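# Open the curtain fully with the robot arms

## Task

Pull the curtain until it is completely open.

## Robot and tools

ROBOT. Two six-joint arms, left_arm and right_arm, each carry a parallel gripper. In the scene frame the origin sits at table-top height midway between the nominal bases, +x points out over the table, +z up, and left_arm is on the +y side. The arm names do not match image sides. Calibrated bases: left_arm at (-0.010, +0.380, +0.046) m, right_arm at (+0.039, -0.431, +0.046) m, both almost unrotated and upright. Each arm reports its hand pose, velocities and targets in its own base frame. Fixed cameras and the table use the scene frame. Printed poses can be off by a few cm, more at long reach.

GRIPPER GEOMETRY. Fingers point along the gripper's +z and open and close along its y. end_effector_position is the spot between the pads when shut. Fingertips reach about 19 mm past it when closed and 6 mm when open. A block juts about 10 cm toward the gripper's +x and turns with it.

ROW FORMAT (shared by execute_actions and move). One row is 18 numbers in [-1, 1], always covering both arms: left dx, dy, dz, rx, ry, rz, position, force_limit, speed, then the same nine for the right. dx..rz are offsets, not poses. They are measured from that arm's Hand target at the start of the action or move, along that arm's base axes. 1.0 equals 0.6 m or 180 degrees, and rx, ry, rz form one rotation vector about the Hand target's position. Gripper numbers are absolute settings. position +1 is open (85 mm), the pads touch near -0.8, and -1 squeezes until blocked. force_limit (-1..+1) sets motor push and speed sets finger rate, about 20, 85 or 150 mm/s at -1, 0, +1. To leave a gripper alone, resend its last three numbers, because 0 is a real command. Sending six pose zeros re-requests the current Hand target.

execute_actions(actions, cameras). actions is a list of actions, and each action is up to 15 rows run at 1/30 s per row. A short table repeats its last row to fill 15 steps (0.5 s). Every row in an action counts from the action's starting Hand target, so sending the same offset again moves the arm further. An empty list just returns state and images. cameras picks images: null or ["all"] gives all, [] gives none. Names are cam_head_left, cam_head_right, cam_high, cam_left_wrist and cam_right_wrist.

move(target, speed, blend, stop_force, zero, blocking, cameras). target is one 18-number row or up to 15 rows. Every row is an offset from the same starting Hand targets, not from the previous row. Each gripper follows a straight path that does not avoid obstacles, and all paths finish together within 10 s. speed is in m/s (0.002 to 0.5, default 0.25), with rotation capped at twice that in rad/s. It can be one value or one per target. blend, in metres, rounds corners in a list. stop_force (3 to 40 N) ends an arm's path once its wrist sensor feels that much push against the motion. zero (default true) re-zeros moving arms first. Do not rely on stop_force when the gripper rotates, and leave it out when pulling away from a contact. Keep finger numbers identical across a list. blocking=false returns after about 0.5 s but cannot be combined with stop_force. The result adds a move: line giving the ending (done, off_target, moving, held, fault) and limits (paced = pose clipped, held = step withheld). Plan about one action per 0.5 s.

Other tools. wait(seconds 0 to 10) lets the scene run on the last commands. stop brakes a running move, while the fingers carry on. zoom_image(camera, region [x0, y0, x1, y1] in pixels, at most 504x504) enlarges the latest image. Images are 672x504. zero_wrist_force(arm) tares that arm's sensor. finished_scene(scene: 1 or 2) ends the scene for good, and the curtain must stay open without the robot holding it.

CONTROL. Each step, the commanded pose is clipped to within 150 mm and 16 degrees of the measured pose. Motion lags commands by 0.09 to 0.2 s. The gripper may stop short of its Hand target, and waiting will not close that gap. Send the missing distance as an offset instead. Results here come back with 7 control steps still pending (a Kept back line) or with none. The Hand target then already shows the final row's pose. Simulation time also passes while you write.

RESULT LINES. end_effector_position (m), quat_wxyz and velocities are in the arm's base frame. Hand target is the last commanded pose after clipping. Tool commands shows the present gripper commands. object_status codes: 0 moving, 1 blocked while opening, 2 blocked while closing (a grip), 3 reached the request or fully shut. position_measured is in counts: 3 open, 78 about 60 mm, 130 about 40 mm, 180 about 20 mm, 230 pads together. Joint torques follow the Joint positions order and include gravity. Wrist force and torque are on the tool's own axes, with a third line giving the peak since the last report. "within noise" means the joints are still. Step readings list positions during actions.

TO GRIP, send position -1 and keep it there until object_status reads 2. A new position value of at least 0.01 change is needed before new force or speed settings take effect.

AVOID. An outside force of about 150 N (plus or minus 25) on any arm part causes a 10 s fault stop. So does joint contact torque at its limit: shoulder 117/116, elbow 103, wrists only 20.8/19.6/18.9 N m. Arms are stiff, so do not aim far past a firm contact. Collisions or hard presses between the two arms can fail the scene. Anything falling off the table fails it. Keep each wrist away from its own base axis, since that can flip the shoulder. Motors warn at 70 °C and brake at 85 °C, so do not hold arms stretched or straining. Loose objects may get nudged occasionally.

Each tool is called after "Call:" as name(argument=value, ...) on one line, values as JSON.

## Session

Call:
execute_actions(actions=[])

Scene clock: 0.00 s.
left_arm: end_effector_position=(+0.1694, -0.3266, +0.2411) position_measured=3 object_status=3 end_effector_quat_wxyz=(+0.159, +0.966, -0.074, +0.189) | right_arm: end_effector_position=(+0.1977, +0.0027, +0.3438) position_measured=3 object_status=3 end_effector_quat_wxyz=(+0.026, +0.567, +0.823, -0.028)
Joint positions: left_arm=[-1.796 -2.254 2.389 -1.984 -1.152 1.558] | right_arm=[4.001 -0.737 -1.993 -2.033 1.514 2.066]
Joint velocities: within noise
Joint torques (N m): no reading
Motor temperatures (°C): left_arm=[36 35 31 44 37 41] | right_arm=[34 31 28 42 35 34]
Wrist force (N): no reading
Wrist torque (N m): no reading
Wrist force, peak (N): no reading
Hand target: left_arm +0.1694, -0.3266, +0.2411; +0.159, +0.966, -0.074, +0.189 | right_arm +0.1977, +0.0027, +0.3438; +0.026, +0.567, +0.823, -0.028
Tool commands: left_gripper/position=+1.0 left_gripper/force_limit=+1.0 left_gripper/speed=+1.0 right_gripper/position=+1.0 right_gripper/force_limit=+1.0 right_gripper/speed=+1.0

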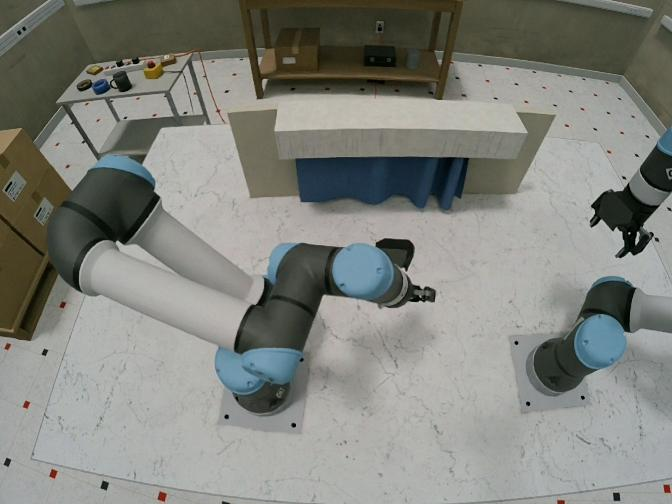

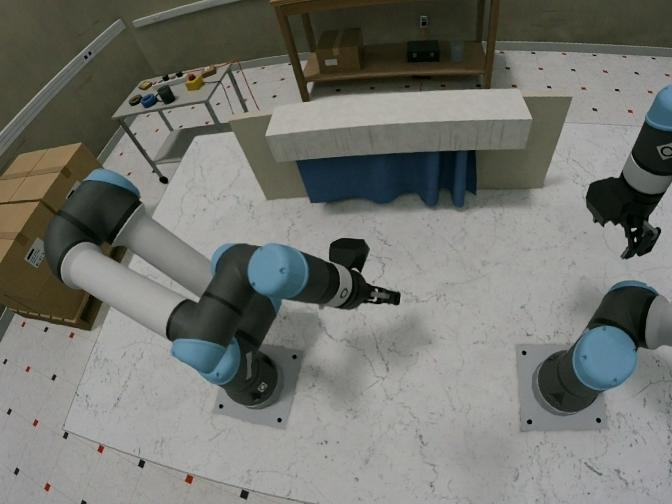

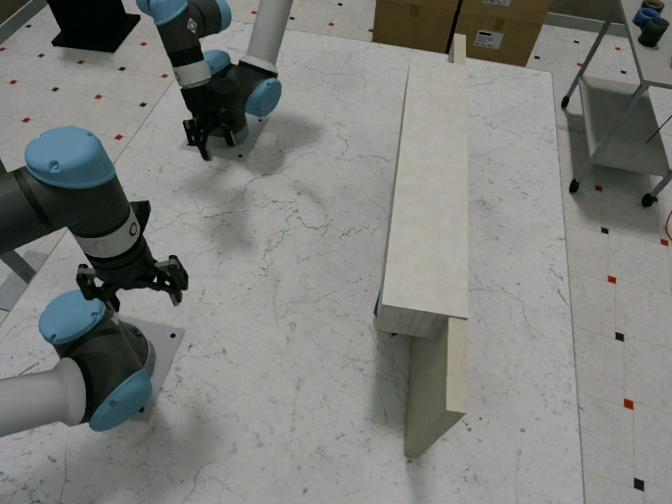

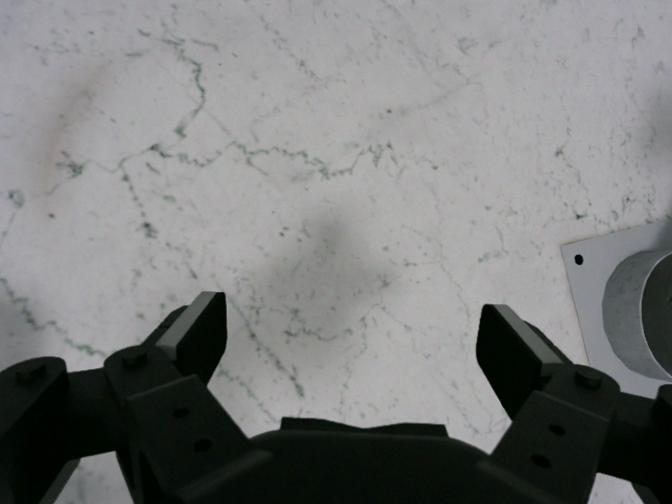

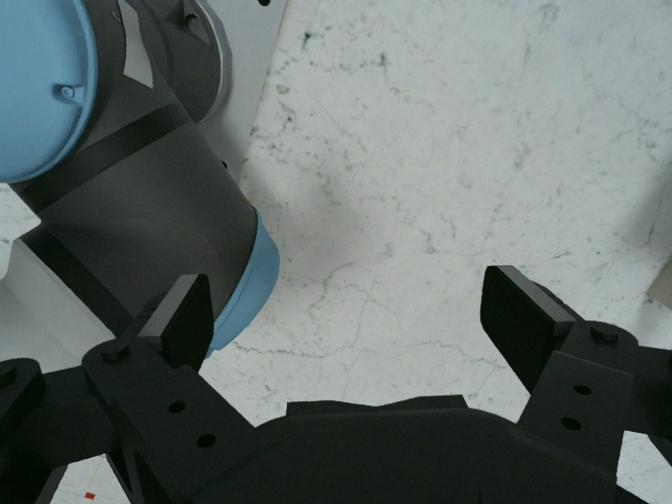

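Call:
zoom_image(camera="cam_head_right", region=[230, 80, 580, 230])

Call:
zoom_image(camera="cam_head_left", region=[220, 80, 570, 230])

Scaled by 1.440 from the camera's 672x504 image, which has a finer 960x720 frame.

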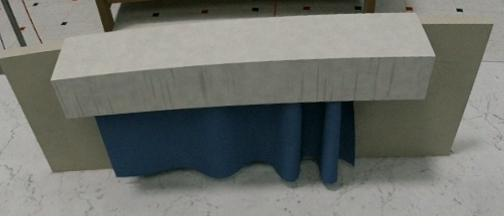

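Scaled by 1.440 from the camera's 672x504 image, which has a finer 960x720 frame.

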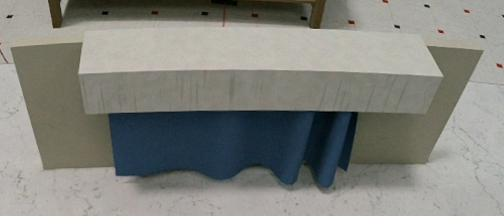

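Call:
move(target=[[0,0,0,0,0,0,1,1,1,0.412,0.14,-0.05,0.5154,-0.2495,-0.387,-1,0,0],[0,0,0,0,0,0,1,1,1,0.412,0.193,-0.25,0.5154,-0.2495,-0.387,-1,0,0]], speed=0.25, blend=0.03)

Scene clock: 7.50 s.
left_arm: end_effector_position=(+0.1694, -0.3266, +0.2411) position_measured=3 object_status=3 end_effector_quat_wxyz=(+0.159, +0.966, -0.074, +0.189) | right_arm: end_effector_position=(+0.4415, +0.0914, +0.2916) position_measured=232 object_status=3 end_effector_quat_wxyz=(-0.114, +0.714, +0.125, +0.679)
Joint positions: left_arm=[-1.796 -2.254 2.389 -1.984 -1.152 1.558] | right_arm=[3.903 -1.676 -2.783 1.26 1.15 3.158]
Joint velocities: within noise
Joint torques (N m): left_arm=[3.31 0.8 -27.53 -4.35 1.06 -0.48] | right_arm=[-7.54 24.34 20.49 -0.36 1.65 1.67]
Motor temperatures (°C): left_arm=[36 35 31 44 37 41] | right_arm=[34 31 28 42 35 34]
Wrist force (N): left_arm=[0.0 0.1 -0.1] | right_arm=[-1.0 -1.1 2.7]
Wrist torque (N m): left_arm=[0.01 0.00 0.00] | right_arm=[-0.20 0.50 0.10]
Wrist force, peak (N): left_arm=[0.2 0.1 0.3] | right_arm=[-6.5 -6.1 5.8]
Hand target: left_arm +0.1694, -0.3266, +0.2411; +0.159, +0.966, -0.074, +0.189 | right_arm +0.4415, +0.0914, +0.2916; -0.114, +0.714, +0.125, +0.679 (not the last commanded pose)
Off the commanded pose: left_arm 0.000 m, 0 deg | right_arm 0.102 m, 3 deg.
move: held (right_arm; a check stopped the path); path passed 1 of 2 targets; limits=held
pose unreachable (right arm): on one or more control steps of this call, first in action 0 (counted from 0), this arm could not follow its commanded pose, so it was not sent that pose on those steps. It may still have moved: this result reports where it is.
cause: moving toward the commanded pose would bring two parts of the arm too close to each other (joints 3 (elbow) to 5 (wrist 2) lie between them).

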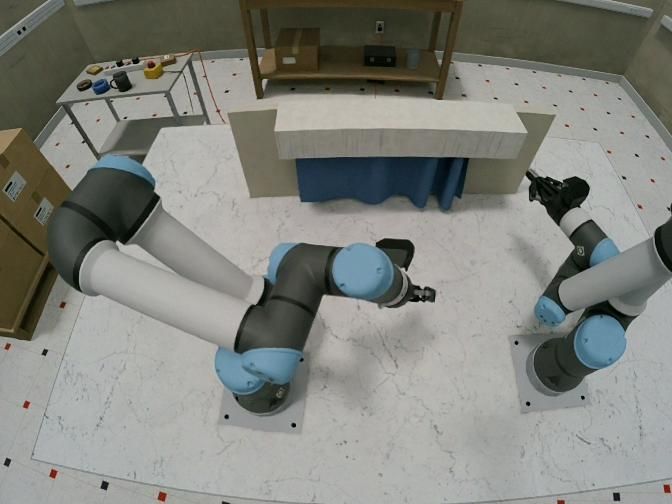

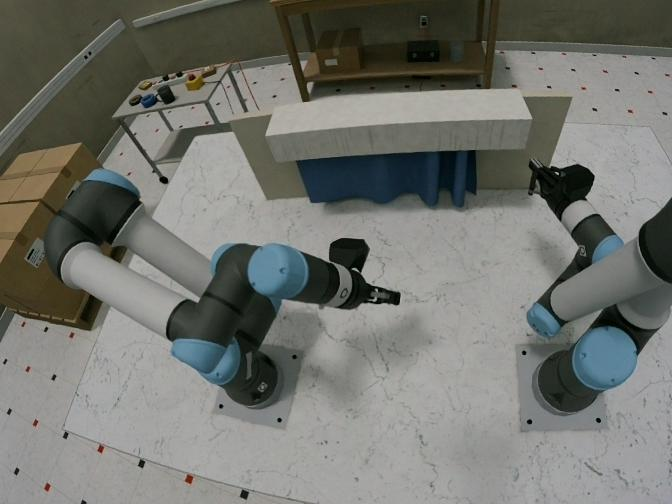

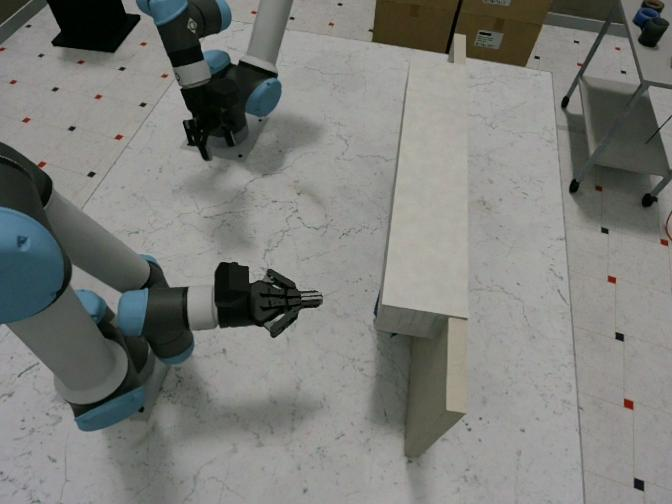

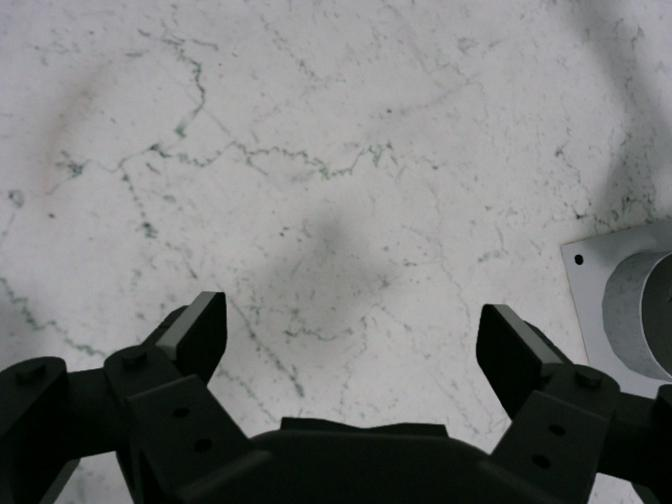

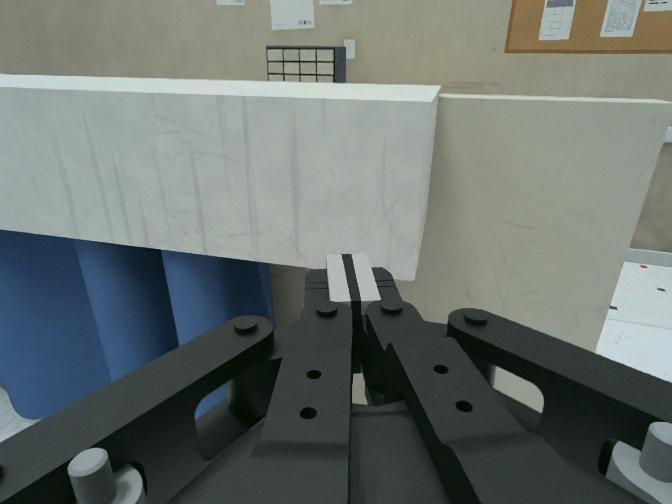

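Call:
move(target=[[0,0,0,0,0,0,1,1,1,0.13,-0.025,0,0,0,0,-1,0,0],[0,0,0,0,0,0,1,1,1,0.153,-0.025,-0.18,0,0,0,-1,0,0]], speed=0.15, blend=0.03)

Scene clock: 10.60 s.
left_arm: end_effector_position=(+0.1694, -0.3266, +0.2411) position_measured=3 object_status=3 end_effector_quat_wxyz=(+0.159, +0.966, -0.074, +0.189) | right_arm: end_effector_position=(+0.5333, +0.0764, +0.1837) position_measured=232 object_status=3 end_effector_quat_wxyz=(-0.114, +0.715, +0.125, +0.679)
Joint positions: left_arm=[-1.796 -2.254 2.389 -1.984 -1.152 1.558] | right_arm=[3.586 -2.264 -2.493 1.563 1.466 3.14]
Joint velocities: within noise
Joint torques (N m): left_arm=[6.89 -0.07 -28.98 -4.8 1.04 -0.67] | right_arm=[-7.57 13.57 13.75 5.3 1.56 -1.92]
Motor temperatures (°C): left_arm=[36 35 31 44 37 41] | right_arm=[34 31 28 42 35 34]
Wrist force (N): left_arm=[0.0 0.1 0.1] | right_arm=[-1.0 -1.3 2.5]
Wrist torque (N m): left_arm=[0.01 0.01 -0.01] | right_arm=[-0.22 0.50 0.11]
Wrist force, peak (N): left_arm=[0.2 0.2 0.2] | right_arm=[-2.2 -1.2 2.7]
Hand target: left_arm +0.1694, -0.3266, +0.2411; +0.159, +0.966, -0.074, +0.189 | right_arm +0.5333, +0.0764, +0.1836; -0.114, +0.714, +0.125, +0.679
Off the commanded pose: left_arm 0.000 m, 0 deg | right_arm 0.000 m, 0 deg.
move: done

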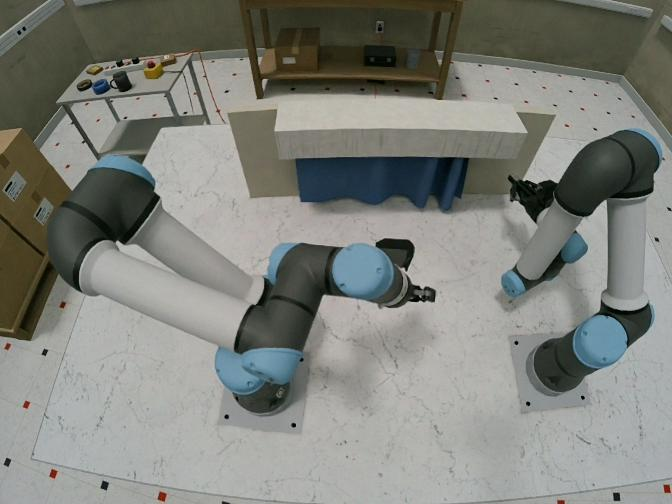

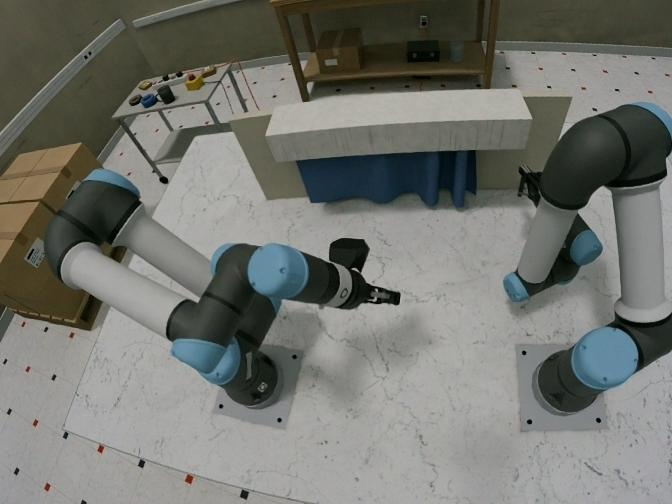

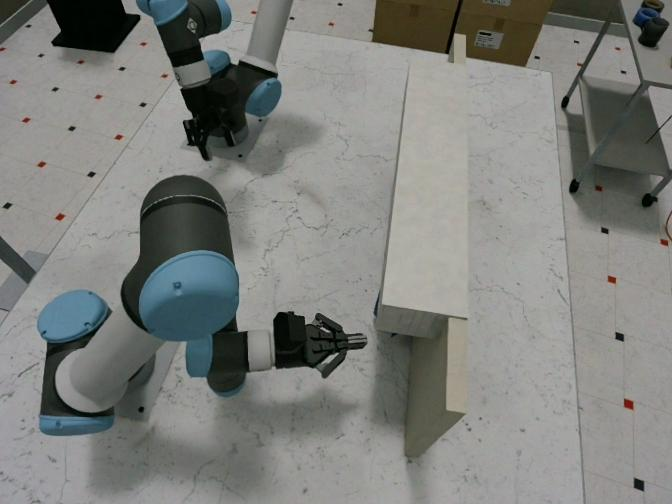

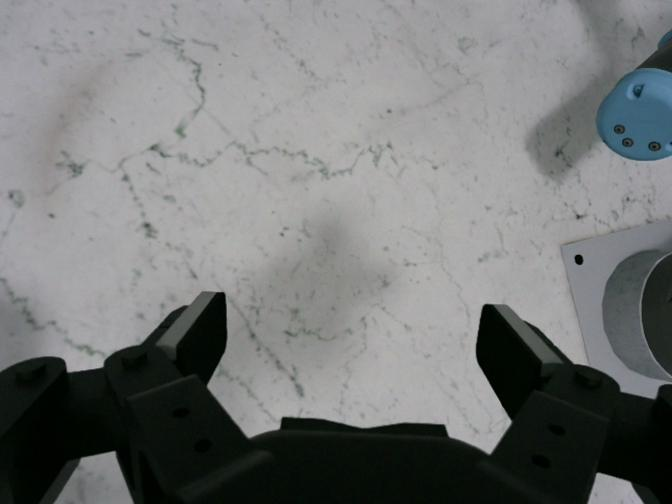

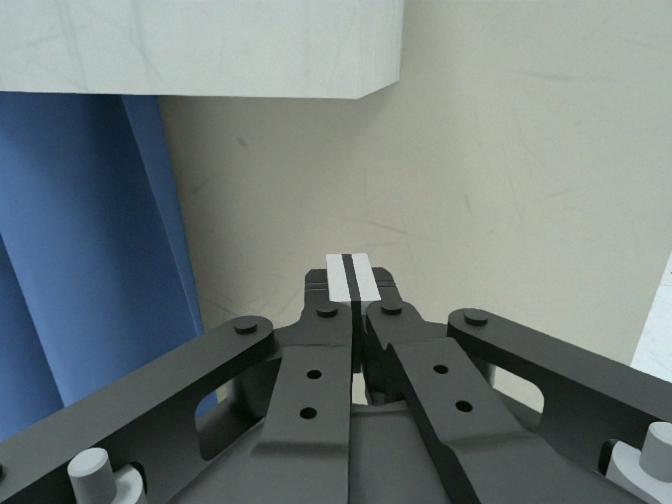

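Call:
move(target=[0,0,0,0,0,0,1,1,1,0.14,0,0.01,0,0,0,-1,0,0], speed=0.06, stop_force=10, cameras=["cam_right_wrist","cam_high"])

Scene clock: 13.40 s.
left_arm: end_effector_position=(+0.1694, -0.3266, +0.2411) position_measured=3 object_status=3 end_effector_quat_wxyz=(+0.159, +0.966, -0.074, +0.189) | right_arm: end_effector_position=(+0.6173, +0.0764, +0.1896) position_measured=232 object_status=3 end_effector_quat_wxyz=(-0.114, +0.714, +0.125, +0.679)
Joint positions: left_arm=[-1.796 -2.254 2.389 -1.984 -1.152 1.558] | right_arm=[3.48 -2.266 -2.258 1.33 1.571 3.135]
Joint velocities: within noise
Joint torques (N m): left_arm=[6.25 -0.93 -29.88 -4.69 0.86 -0.44] | right_arm=[-8.18 18.68 19.19 0.23 1.63 -1.74]
Motor temperatures (°C): left_arm=[36 35 31 44 37 41] | right_arm=[34 31 28 42 35 34]
Wrist force (N): left_arm=[0.1 0.1 0.0] | right_arm=[-0.8 -0.9 2.4]
Wrist torque (N m): left_arm=[0.01 -0.02 0.00] | right_arm=[-0.15 0.47 0.09]
Wrist force, peak (N): left_arm=[0.1 0.0 -0.3] | right_arm=[-0.9 -0.9 2.9]
Hand target: left_arm +0.1694, -0.3266, +0.2411; +0.159, +0.966, -0.074, +0.189 | right_arm +0.6173, +0.0764, +0.1896; -0.114, +0.714, +0.125, +0.679
Off the commanded pose: left_arm 0.000 m, 0 deg | right_arm 0.000 m, 0 deg.
move: done
Images, in order (width x height): cam_high 672x504, cam_right_wrist 672x504.

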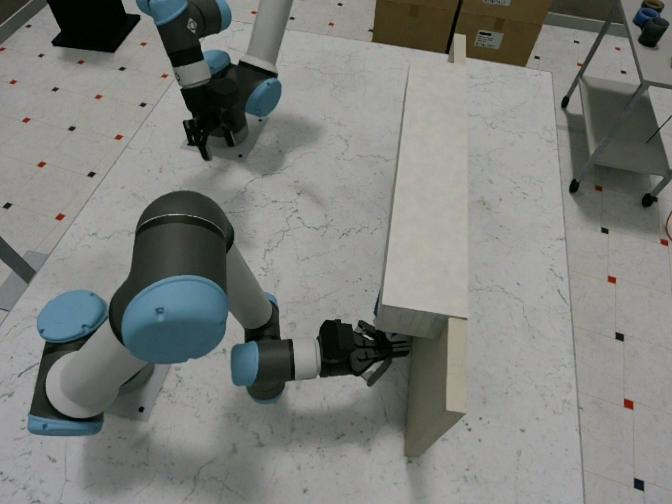

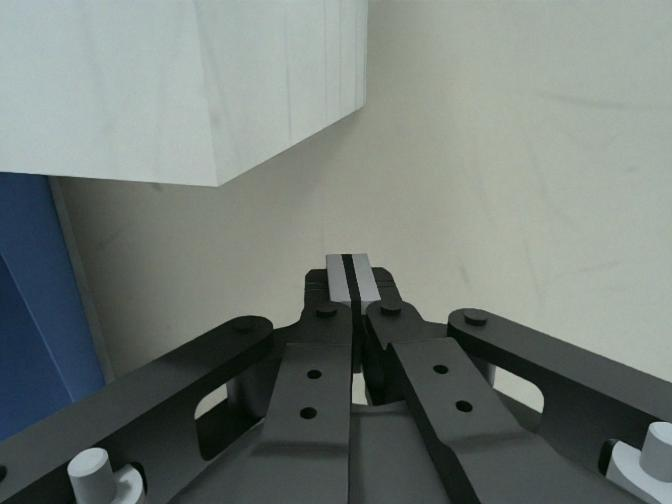

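Call:
move(target=[0,0,0,0,0,0,1,1,1,0.035,0.01,0,0,0,0,-1,0,0], speed=0.03, stop_force=5, cameras=[])

Call:
move(target=[0,0,0,0,0,0,1,1,1,0,0.3,0,0,0,0,-1,0,0], speed=0.07, stop_force=15, cameras=["cam_right_wrist","cam_head_right","cam_head_left"])

Scene clock: 15.43 s.
left_arm: end_effector_position=(+0.1694, -0.3266, +0.2411) position_measured=3 object_status=3 end_effector_quat_wxyz=(+0.159, +0.966, -0.074, +0.189) | right_arm: end_effector_position=(+0.6383, +0.0824, +0.1896) position_measured=232 object_status=3 end_effector_quat_wxyz=(-0.114, +0.714, +0.125, +0.679)
Joint positions: left_arm=[-1.796 -2.254 2.389 -1.984 -1.152 1.558] | right_arm=[3.477 -2.28 -2.197 1.284 1.575 3.135]
Joint velocities: within noise
Joint torques (N m): left_arm=[6.13 -2.31 -30.97 -4.67 0.81 -0.44] | right_arm=[-7.95 19.83 20.22 0.28 1.59 -1.69]
Motor temperatures (°C): left_arm=[36 35 31 44 37 41] | right_arm=[34 31 28 42 35 34]
Wrist force (N): left_arm=[0.1 0.0 0.0] | right_arm=[-0.8 -0.9 2.7]
Wrist torque (N m): left_arm=[-0.01 0.00 0.00] | right_arm=[-0.15 0.47 0.07]
Wrist force, peak (N): left_arm=[0.3 0.1 0.0] | right_arm=[-1.2 -1.0 2.8]
Hand target: left_arm +0.1694, -0.3266, +0.2411; +0.159, +0.966, -0.074, +0.189 | right_arm +0.6383, +0.0824, +0.1896; -0.114, +0.714, +0.125, +0.679
Off the commanded pose: left_arm 0.000 m, 0 deg | right_arm 0.000 m, 0 deg.
move: done
No camera images: "cameras" was empty.

Scene clock: 19.00 s.
left_arm: end_effector_position=(+0.1694, -0.3266, +0.2411) position_measured=3 object_status=3 end_effector_quat_wxyz=(+0.159, +0.966, -0.074, +0.189) | right_arm: end_effector_position=(+0.6383, +0.2624, +0.1896) position_measured=232 object_status=3 end_effector_quat_wxyz=(-0.114, +0.714, +0.125, +0.679)
Joint positions: left_arm=[-1.796 -2.254 2.389 -1.984 -1.152 1.558] | right_arm=[3.874 -2.31 -2.088 1.2 1.179 3.157]
Joint velocities: within noise
Joint torques (N m): left_arm=[6.74 -3.1 -31.84 -4.85 0.71 -0.51] | right_arm=[8.36 23.02 22.35 0.14 -1.74 1.93]
Motor temperatures (°C): left_arm=[36 35 31 44 37 41] | right_arm=[34 31 28 42 35 34]
Wrist force (N): left_arm=[0.0 0.0 0.0] | right_arm=[-0.8 -0.9 2.6]
Wrist torque (N m): left_arm=[0.00 0.00 0.00] | right_arm=[-0.16 0.49 0.05]
Wrist force, peak (N): left_arm=[0.3 0.2 0.1] | right_arm=[-1.0 -2.7 2.5]
Hand target: left_arm +0.1694, -0.3266, +0.2411; +0.159, +0.966, -0.074, +0.189 | right_arm +0.6383, +0.2624, +0.1896; -0.114, +0.714, +0.125, +0.679
Off the commanded pose: left_arm 0.000 m, 0 deg | right_arm 0.000 m, 0 deg.
move: done
Images, in order (width x height): cam_head_left 672x504, cam_head_right 672x504, cam_right_wrist 672x504.

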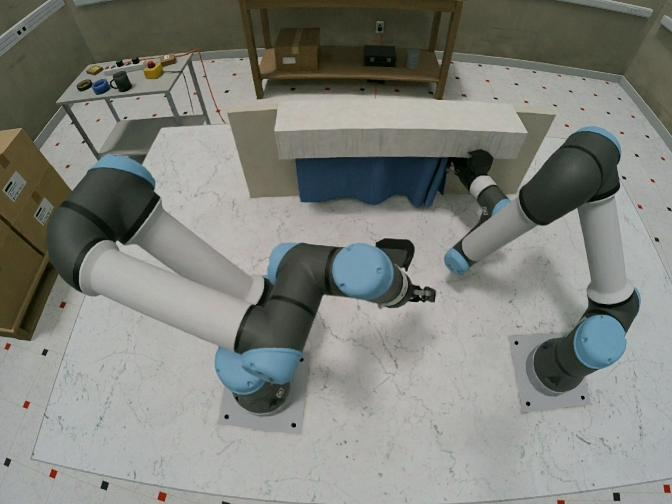

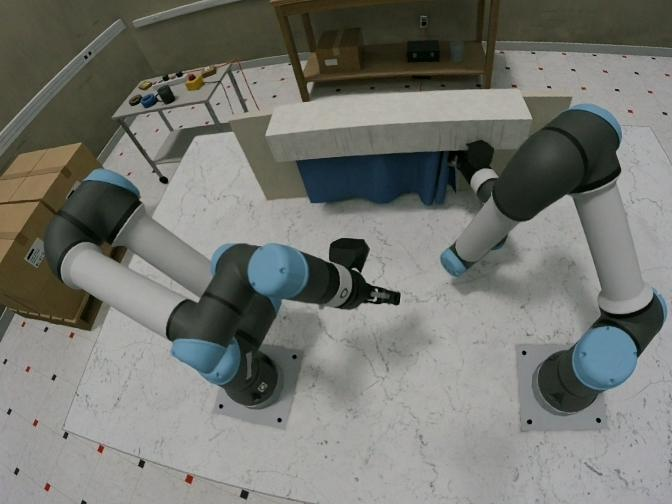

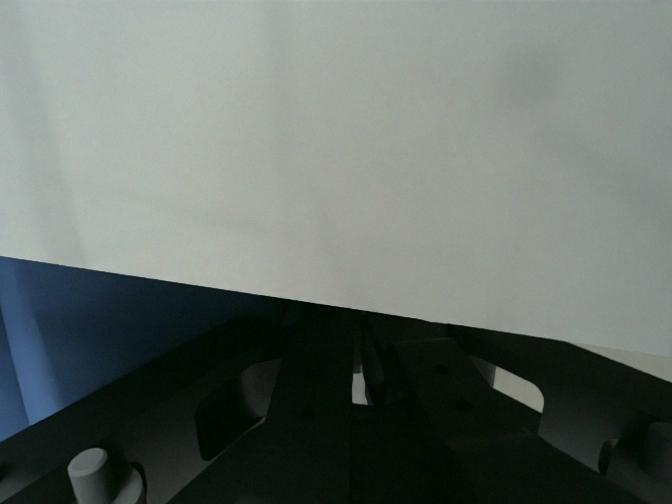

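Call:
move(target=[0,0,0,0,0,0,1,1,1,0,0.35,0,0,0,0,-1,0,0], speed=0.07, stop_force=15, cameras=["cam_right_wrist","cam_head_right","cam_head_left"])

Scene clock: 23.80 s.
left_arm: end_effector_position=(+0.1694, -0.3266, +0.2411) position_measured=3 object_status=3 end_effector_quat_wxyz=(+0.159, +0.966, -0.074, +0.189) | right_arm: end_effector_position=(+0.6379, +0.4588, +0.1898) position_measured=232 object_status=3 end_effector_quat_wxyz=(-0.114, +0.714, +0.125, +0.679)
Joint positions: left_arm=[-1.796 -2.254 2.389 -1.984 -1.152 1.558] | right_arm=[4.145 -2.427 -1.751 0.97 0.908 3.176]
Joint velocities: within noise
Joint torques (N m): left_arm=[5.86 -2.76 -33.45 -4.75 0.78 -0.41] | right_arm=[-31.24 68.09 -0.83 1.67 -0.96 0.05]
Motor temperatures (°C): left_arm=[36 35 31 43 37 41] | right_arm=[34 31 28 42 35 34]
Wrist force (N): left_arm=[0.0 -0.1 0.1] | right_arm=[-2.5 -21.4 -24.6]
Wrist torque (N m): left_arm=[-0.02 0.01 -0.01] | right_arm=[-2.91 2.82 -1.55]
Wrist force, peak (N): left_arm=[0.4 -0.1 0.0] | right_arm=[-7.2 -0.1 -62.4]
Hand target: left_arm +0.1694, -0.3266, +0.2411; +0.159, +0.966, -0.074, +0.189 | right_arm +0.6379, +0.4588, +0.1898; -0.114, +0.714, +0.125, +0.679 (not the last commanded pose)
Off the commanded pose: left_arm 0.000 m, 0 deg | right_arm 0.014 m, 0 deg.
move: contact (right_arm)
Images, in order (width x height): cam_head_left 672x504, cam_head_right 672x504, cam_right_wrist 672x504.

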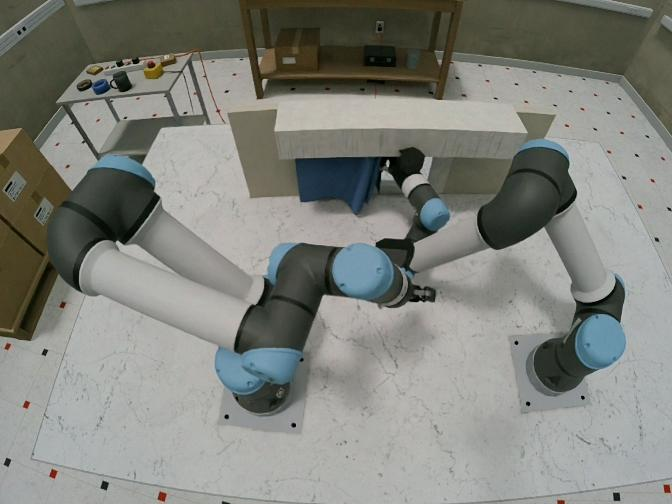

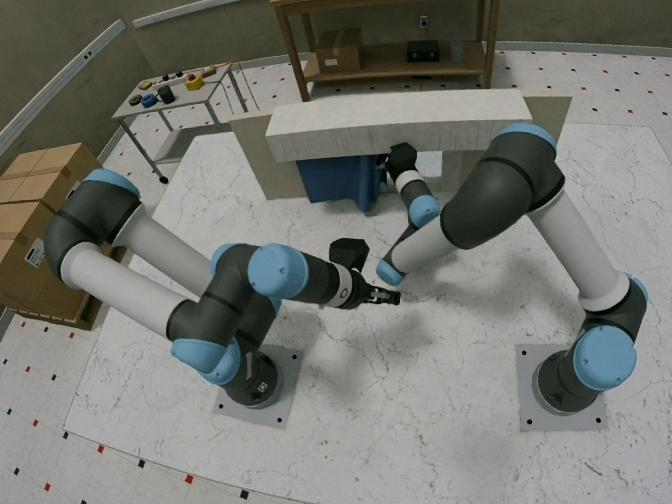

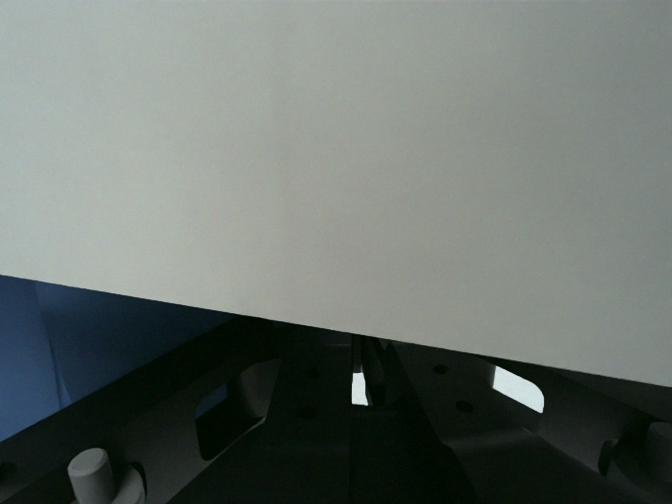

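Call:
move(target=[-0.05,0.15,0.22,0,0,0,1,1,1,-0.04,-0.01,0,0,0,0,-1,0,0], speed=0.15, cameras=["cam_head_right","cam_head_left"])

Scene clock: 26.67 s.
left_arm: end_effector_position=(+0.1395, -0.2366, +0.3731) position_measured=3 object_status=3 end_effector_quat_wxyz=(+0.159, +0.966, -0.074, +0.188) | right_arm: end_effector_position=(+0.6139, +0.4528, +0.1898) position_measured=232 object_status=3 end_effector_quat_wxyz=(-0.114, +0.714, +0.125, +0.679)
Joint positions: left_arm=[-2.231 -2.552 2.036 -1.118 -1.076 1.079] | right_arm=[4.179 -2.401 -1.82 1.012 0.875 3.179]
Joint velocities: within noise
Joint torques (N m): left_arm=[-9.91 5.52 -39.59 -1.14 4.4 -0.99] | right_arm=[8.41 67.96 -2.7 4.46 -1.79 1.91]
Motor temperatures (°C): left_arm=[36 35 31 43 37 41] | right_arm=[34 31 28 42 35 34]
Wrist force (N): left_arm=[-0.1 -0.1 0.4] | right_arm=[-1.3 -1.2 2.8]
Wrist torque (N m): left_arm=[-0.03 0.00 0.00] | right_arm=[-0.22 0.56 0.07]
Wrist force, peak (N): left_arm=[1.6 -0.5 -1.4] | right_arm=[-2.6 -21.5 -25.0]
Hand target: left_arm +0.1394, -0.2366, +0.3731; +0.159, +0.966, -0.074, +0.189 | right_arm +0.6139, +0.4528, +0.1898; -0.114, +0.714, +0.125, +0.679
Off the commanded pose: left_arm 0.000 m, 0 deg | right_arm 0.000 m, 0 deg.
move: done
Images, in order (width x height): cam_head_left 672x504, cam_head_right 672x504.

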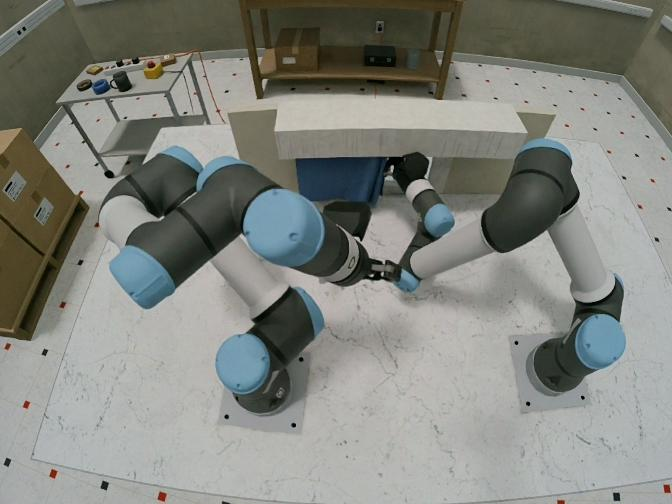

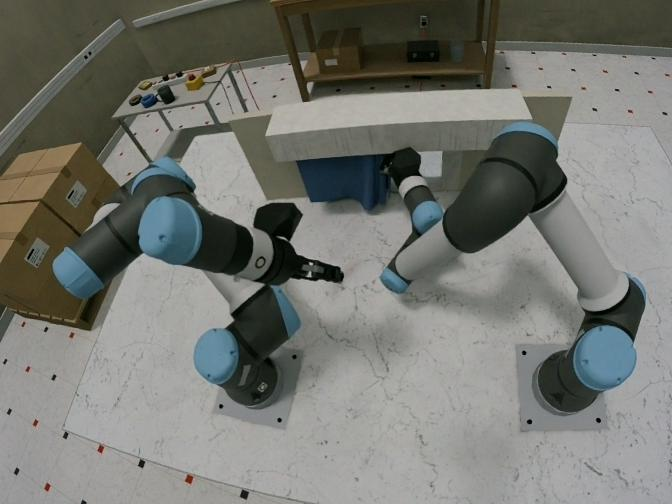

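Call:
move(target=[0,0,0,0,0,0,1,1,1,-0.005,0.3,0,0,0,0,-1,0,0], speed=0.07, stop_force=20, cameras=["cam_head_right","cam_head_left","cam_right_wrist"])

Scene clock: 30.57 s.
left_arm: end_effector_position=(+0.1394, -0.2366, +0.3731) position_measured=3 object_status=3 end_effector_quat_wxyz=(+0.159, +0.966, -0.074, +0.189) | right_arm: end_effector_position=(+0.6109, +0.6328, +0.1898) position_measured=232 object_status=3 end_effector_quat_wxyz=(-0.114, +0.714, +0.125, +0.679)
Joint positions: left_arm=[-2.233 -2.553 2.035 -1.116 -1.076 1.077] | right_arm=[4.323 -2.596 -1.338 0.715 0.731 3.193]
Joint velocities: within noise
Joint torques (N m): left_arm=[-10.37 5.85 -38.46 -1.45 4.33 -1.04] | right_arm=[8.77 36.46 31.85 -0.44 -1.8 2.03]
Motor temperatures (°C): left_arm=[36 35 31 43 37 41] | right_arm=[34 31 28 42 35 34]
Wrist force (N): left_arm=[0.1 -0.2 0.3] | right_arm=[-1.2 -0.8 1.6]
Wrist torque (N m): left_arm=[-0.05 -0.03 0.00] | right_arm=[-0.24 0.54 0.08]
Wrist force, peak (N): left_arm=[0.2 -0.3 0.5] | right_arm=[-1.4 -1.2 2.9]
Hand target: left_arm +0.1394, -0.2366, +0.3731; +0.159, +0.966, -0.074, +0.189 | right_arm +0.6109, +0.6328, +0.1898; -0.114, +0.714, +0.125, +0.679
Off the commanded pose: left_arm 0.000 m, 0 deg | right_arm 0.000 m, 0 deg.
move: done
Images, in order (width x height): cam_head_left 672x504, cam_head_right 672x504, cam_right_wrist 672x504.

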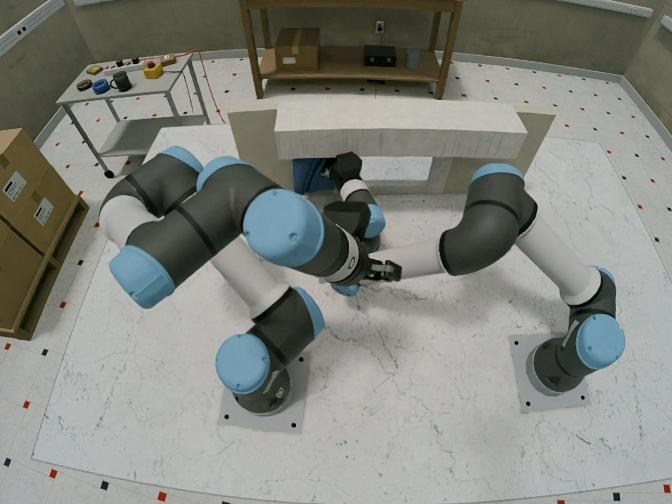

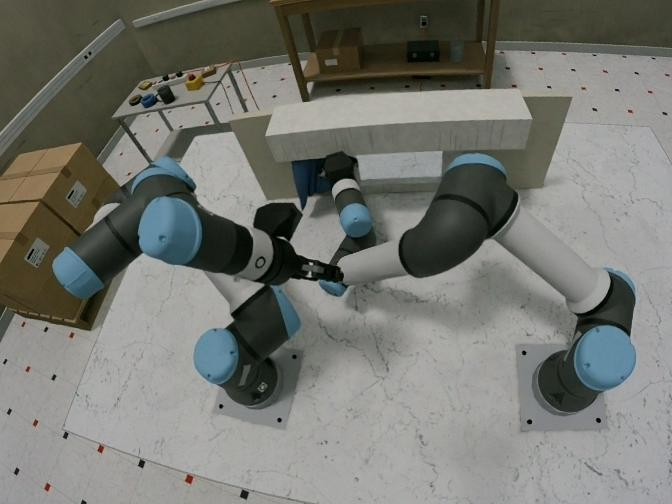

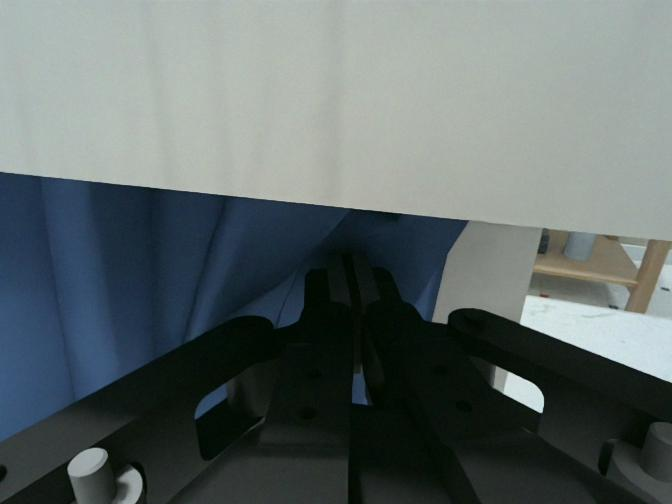

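Call:
move(target=[0,0,0,0,0,0,1,1,1,0,0.1,0,0,0,0,-1,0,0], speed=0.05, stop_force=20, cameras=["cam_head_right","cam_head_left","cam_right_wrist"])

Scene clock: 33.13 s.
left_arm: end_effector_position=(+0.1394, -0.2366, +0.3731) position_measured=3 object_status=3 end_effector_quat_wxyz=(+0.159, +0.966, -0.074, +0.189) | right_arm: end_effector_position=(+0.6109, +0.6928, +0.1898) position_measured=232 object_status=3 end_effector_quat_wxyz=(-0.114, +0.714, +0.125, +0.679)
Joint positions: left_arm=[-2.233 -2.553 2.035 -1.116 -1.076 1.077] | right_arm=[4.355 -2.691 -1.121 0.59 0.699 3.197]
Joint velocities: within noise
Joint torques (N m): left_arm=[-9.82 6.27 -37.55 -1.72 4.13 -1.03] | right_arm=[8.05 38.68 34.77 -0.37 -1.94 1.82]
Motor temperatures (°C): left_arm=[36 35 31 43 37 41] | right_arm=[34 31 28 42 35 34]
Wrist force (N): left_arm=[0.0 -0.2 0.4] | right_arm=[-1.3 -1.1 1.8]
Wrist torque (N m): left_arm=[-0.04 -0.01 0.00] | right_arm=[-0.25 0.52 0.06]
Wrist force, peak (N): left_arm=[0.0 -0.2 0.7] | right_arm=[-1.9 -1.1 1.7]
Hand target: left_arm +0.1394, -0.2366, +0.3731; +0.159, +0.966, -0.074, +0.189 | right_arm +0.6109, +0.6928, +0.1898; -0.114, +0.714, +0.125, +0.679
Off the commanded pose: left_arm 0.000 m, 0 deg | right_arm 0.000 m, 0 deg.
move: done
Images, in order (width x height): cam_head_left 672x504, cam_head_right 672x504, cam_right_wrist 672x504.

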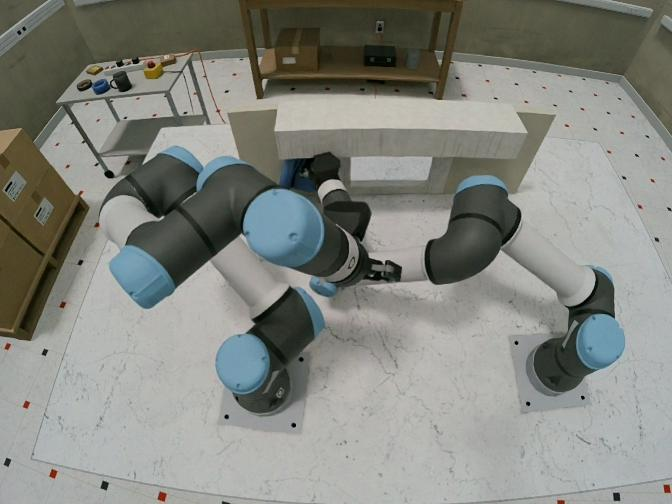

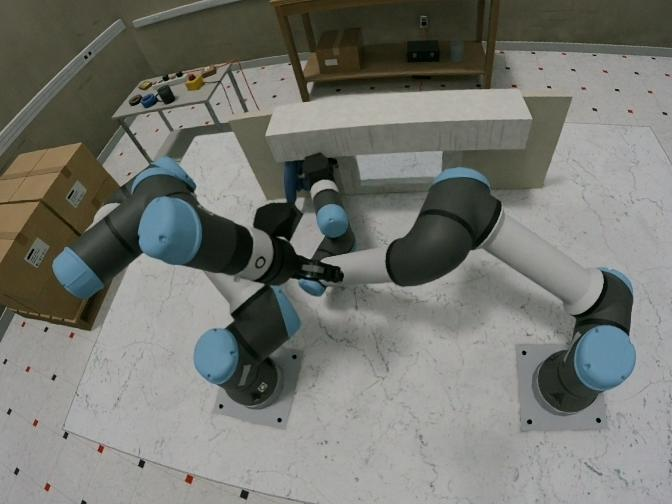

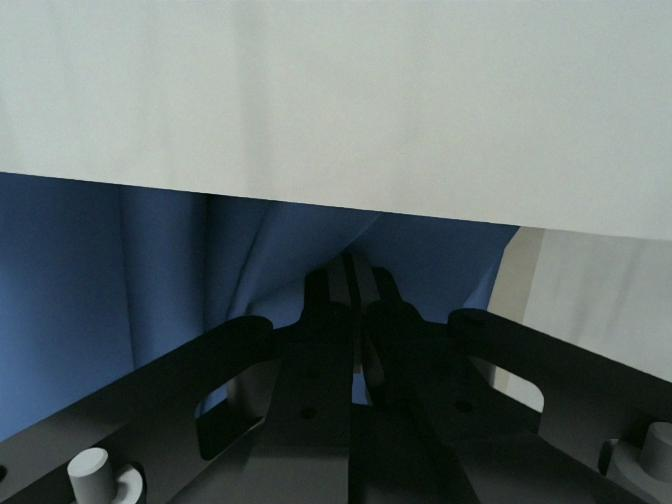

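Call:
move(target=[0,0,0,0,0,0,1,1,1,0,0.09,0,0,0,0,-1,0,0], speed=0.05, stop_force=22, cameras=["cam_head_right","cam_head_left","cam_right_wrist"])

Scene clock: 35.43 s.
left_arm: end_effector_position=(+0.1394, -0.2366, +0.3731) position_measured=3 object_status=3 end_effector_quat_wxyz=(+0.159, +0.966, -0.074, +0.189) | right_arm: end_effector_position=(+0.6109, +0.7468, +0.1898) position_measured=232 object_status=3 end_effector_quat_wxyz=(-0.114, +0.714, +0.125, +0.679)
Joint positions: left_arm=[-2.233 -2.553 2.035 -1.116 -1.076 1.077] | right_arm=[4.38 -2.8 -0.881 0.455 0.674 3.2]
Joint velocities: within noise
Joint torques (N m): left_arm=[-9.28 5.74 -35.4 -1.96 4.01 -0.82] | right_arm=[8.07 41.19 36.51 -0.61 -1.93 -1.29]
Motor temperatures (°C): left_arm=[36 35 31 43 37 41] | right_arm=[34 31 28 42 35 34]
Wrist force (N): left_arm=[0.1 -0.1 0.3] | right_arm=[-1.5 -1.2 1.6]
Wrist torque (N m): left_arm=[-0.02 -0.03 0.00] | right_arm=[-0.26 0.53 0.08]
Wrist force, peak (N): left_arm=[0.2 -0.3 0.5] | right_arm=[-1.6 -1.6 2.0]
Hand target: left_arm +0.1394, -0.2366, +0.3731; +0.159, +0.966, -0.074, +0.189 | right_arm +0.6109, +0.7468, +0.1898; -0.114, +0.714, +0.125, +0.679
Off the commanded pose: left_arm 0.000 m, 0 deg | right_arm 0.000 m, 0 deg.
move: done
Images, in order (width x height): cam_head_left 672x504, cam_head_right 672x504, cam_right_wrist 672x504.

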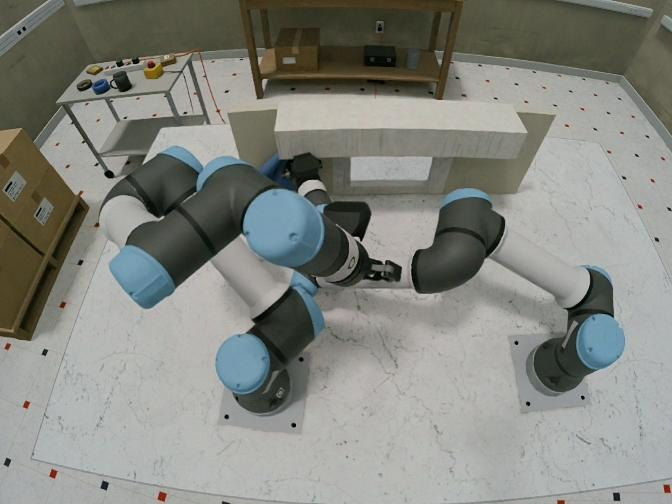

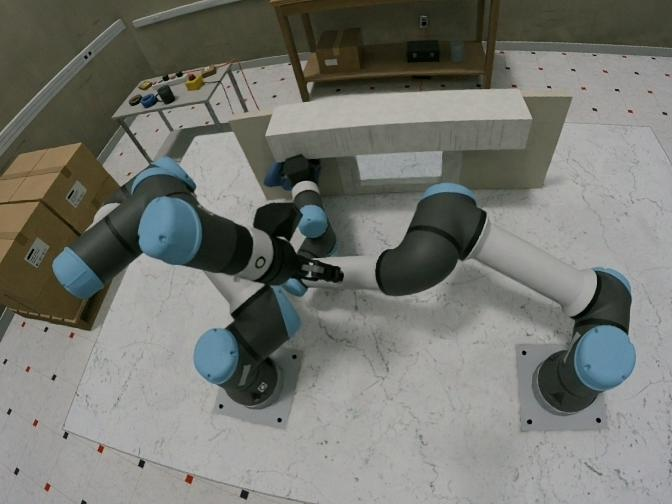

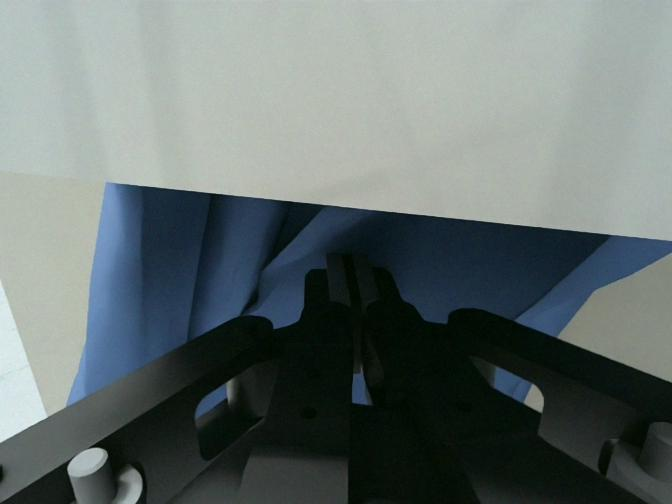

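Call:
move(target=[[0,0,0,0,0,0,1,1,1,-0.2,0,0,0,0,0,-1,0,0],[0,0,0,0,0,0,1,1,1,-0.2,-0.38,0,0,0,0,-1,0,0]], speed=0.15, blend=0.02, cameras=["cam_head_right","cam_head_left","cam_right_wrist"])

Scene clock: 36.70 s.
left_arm: end_effector_position=(+0.1394, -0.2366, +0.3731) position_measured=3 object_status=3 end_effector_quat_wxyz=(+0.159, +0.966, -0.074, +0.189) | right_arm: end_effector_position=(+0.5947, +0.7476, +0.1898) position_measured=232 object_status=3 end_effector_quat_wxyz=(-0.114, +0.714, +0.125, +0.679)
Joint positions: left_arm=[-2.233 -2.553 2.035 -1.116 -1.076 1.077] | right_arm=[4.402 -2.781 -0.921 0.476 0.652 3.203]
Joint velocities: within noise
Joint torques (N m): left_arm=[-10.19 5.93 -34.27 -2.04 3.89 -0.96] | right_arm=[-5.72 42.35 34.27 -0.51 0.72 -1.2]
Motor temperatures (°C): left_arm=[36 35 31 43 37 41] | right_arm=[34 31 28 42 35 34]
Wrist force (N): left_arm=[0.0 -0.1 0.4] | right_arm=[-1.0 -1.6 2.4]
Wrist torque (N m): left_arm=[-0.02 -0.02 0.00] | right_arm=[-0.25 0.51 0.07]
Wrist force, peak (N): left_arm=[0.1 -0.1 0.5] | right_arm=[-4.4 -7.0 -1.9]
Hand target: left_arm +0.1394, -0.2366, +0.3731; +0.159, +0.966, -0.074, +0.189 | right_arm +0.5948, +0.7476, +0.1898; -0.114, +0.714, +0.125, +0.679 (not the last commanded pose)
Off the commanded pose: left_arm 0.000 m, 0 deg | right_arm 0.251 m, 0 deg.
move: held (right_arm; a check stopped the path); path passed 0 of 2 targets; limits=held
pose unreachable (right arm): on one or more control steps of this call, first in action 0 (counted from 0), this arm could not follow its commanded pose, so it was not sent that pose on those steps. It may still have moved: this result reports where it is.
cause: moving toward the commanded pose would bring a part of the arm too close to another arm (a part of this arm just beyond joint 3 (elbow) and a part of the left arm just beyond its joint 2 (shoulder lift)).
Images, in order (width x height): cam_head_left 672x504, cam_head_right 672x504, cam_right_wrist 672x504.

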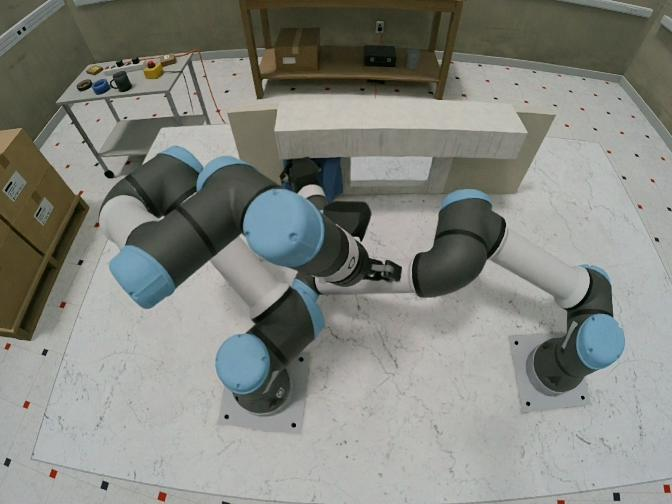

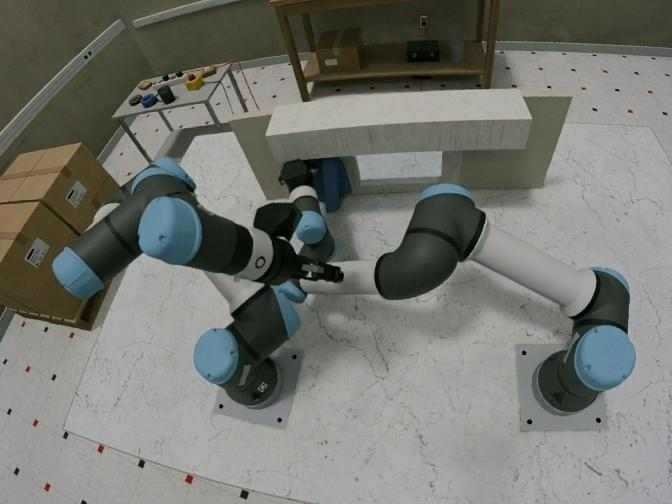

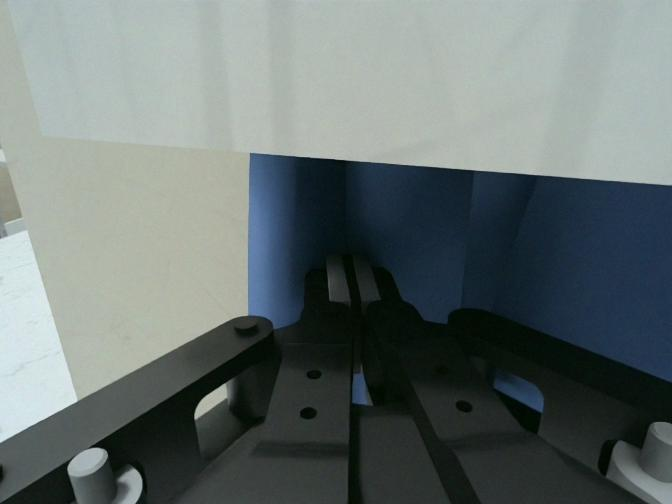

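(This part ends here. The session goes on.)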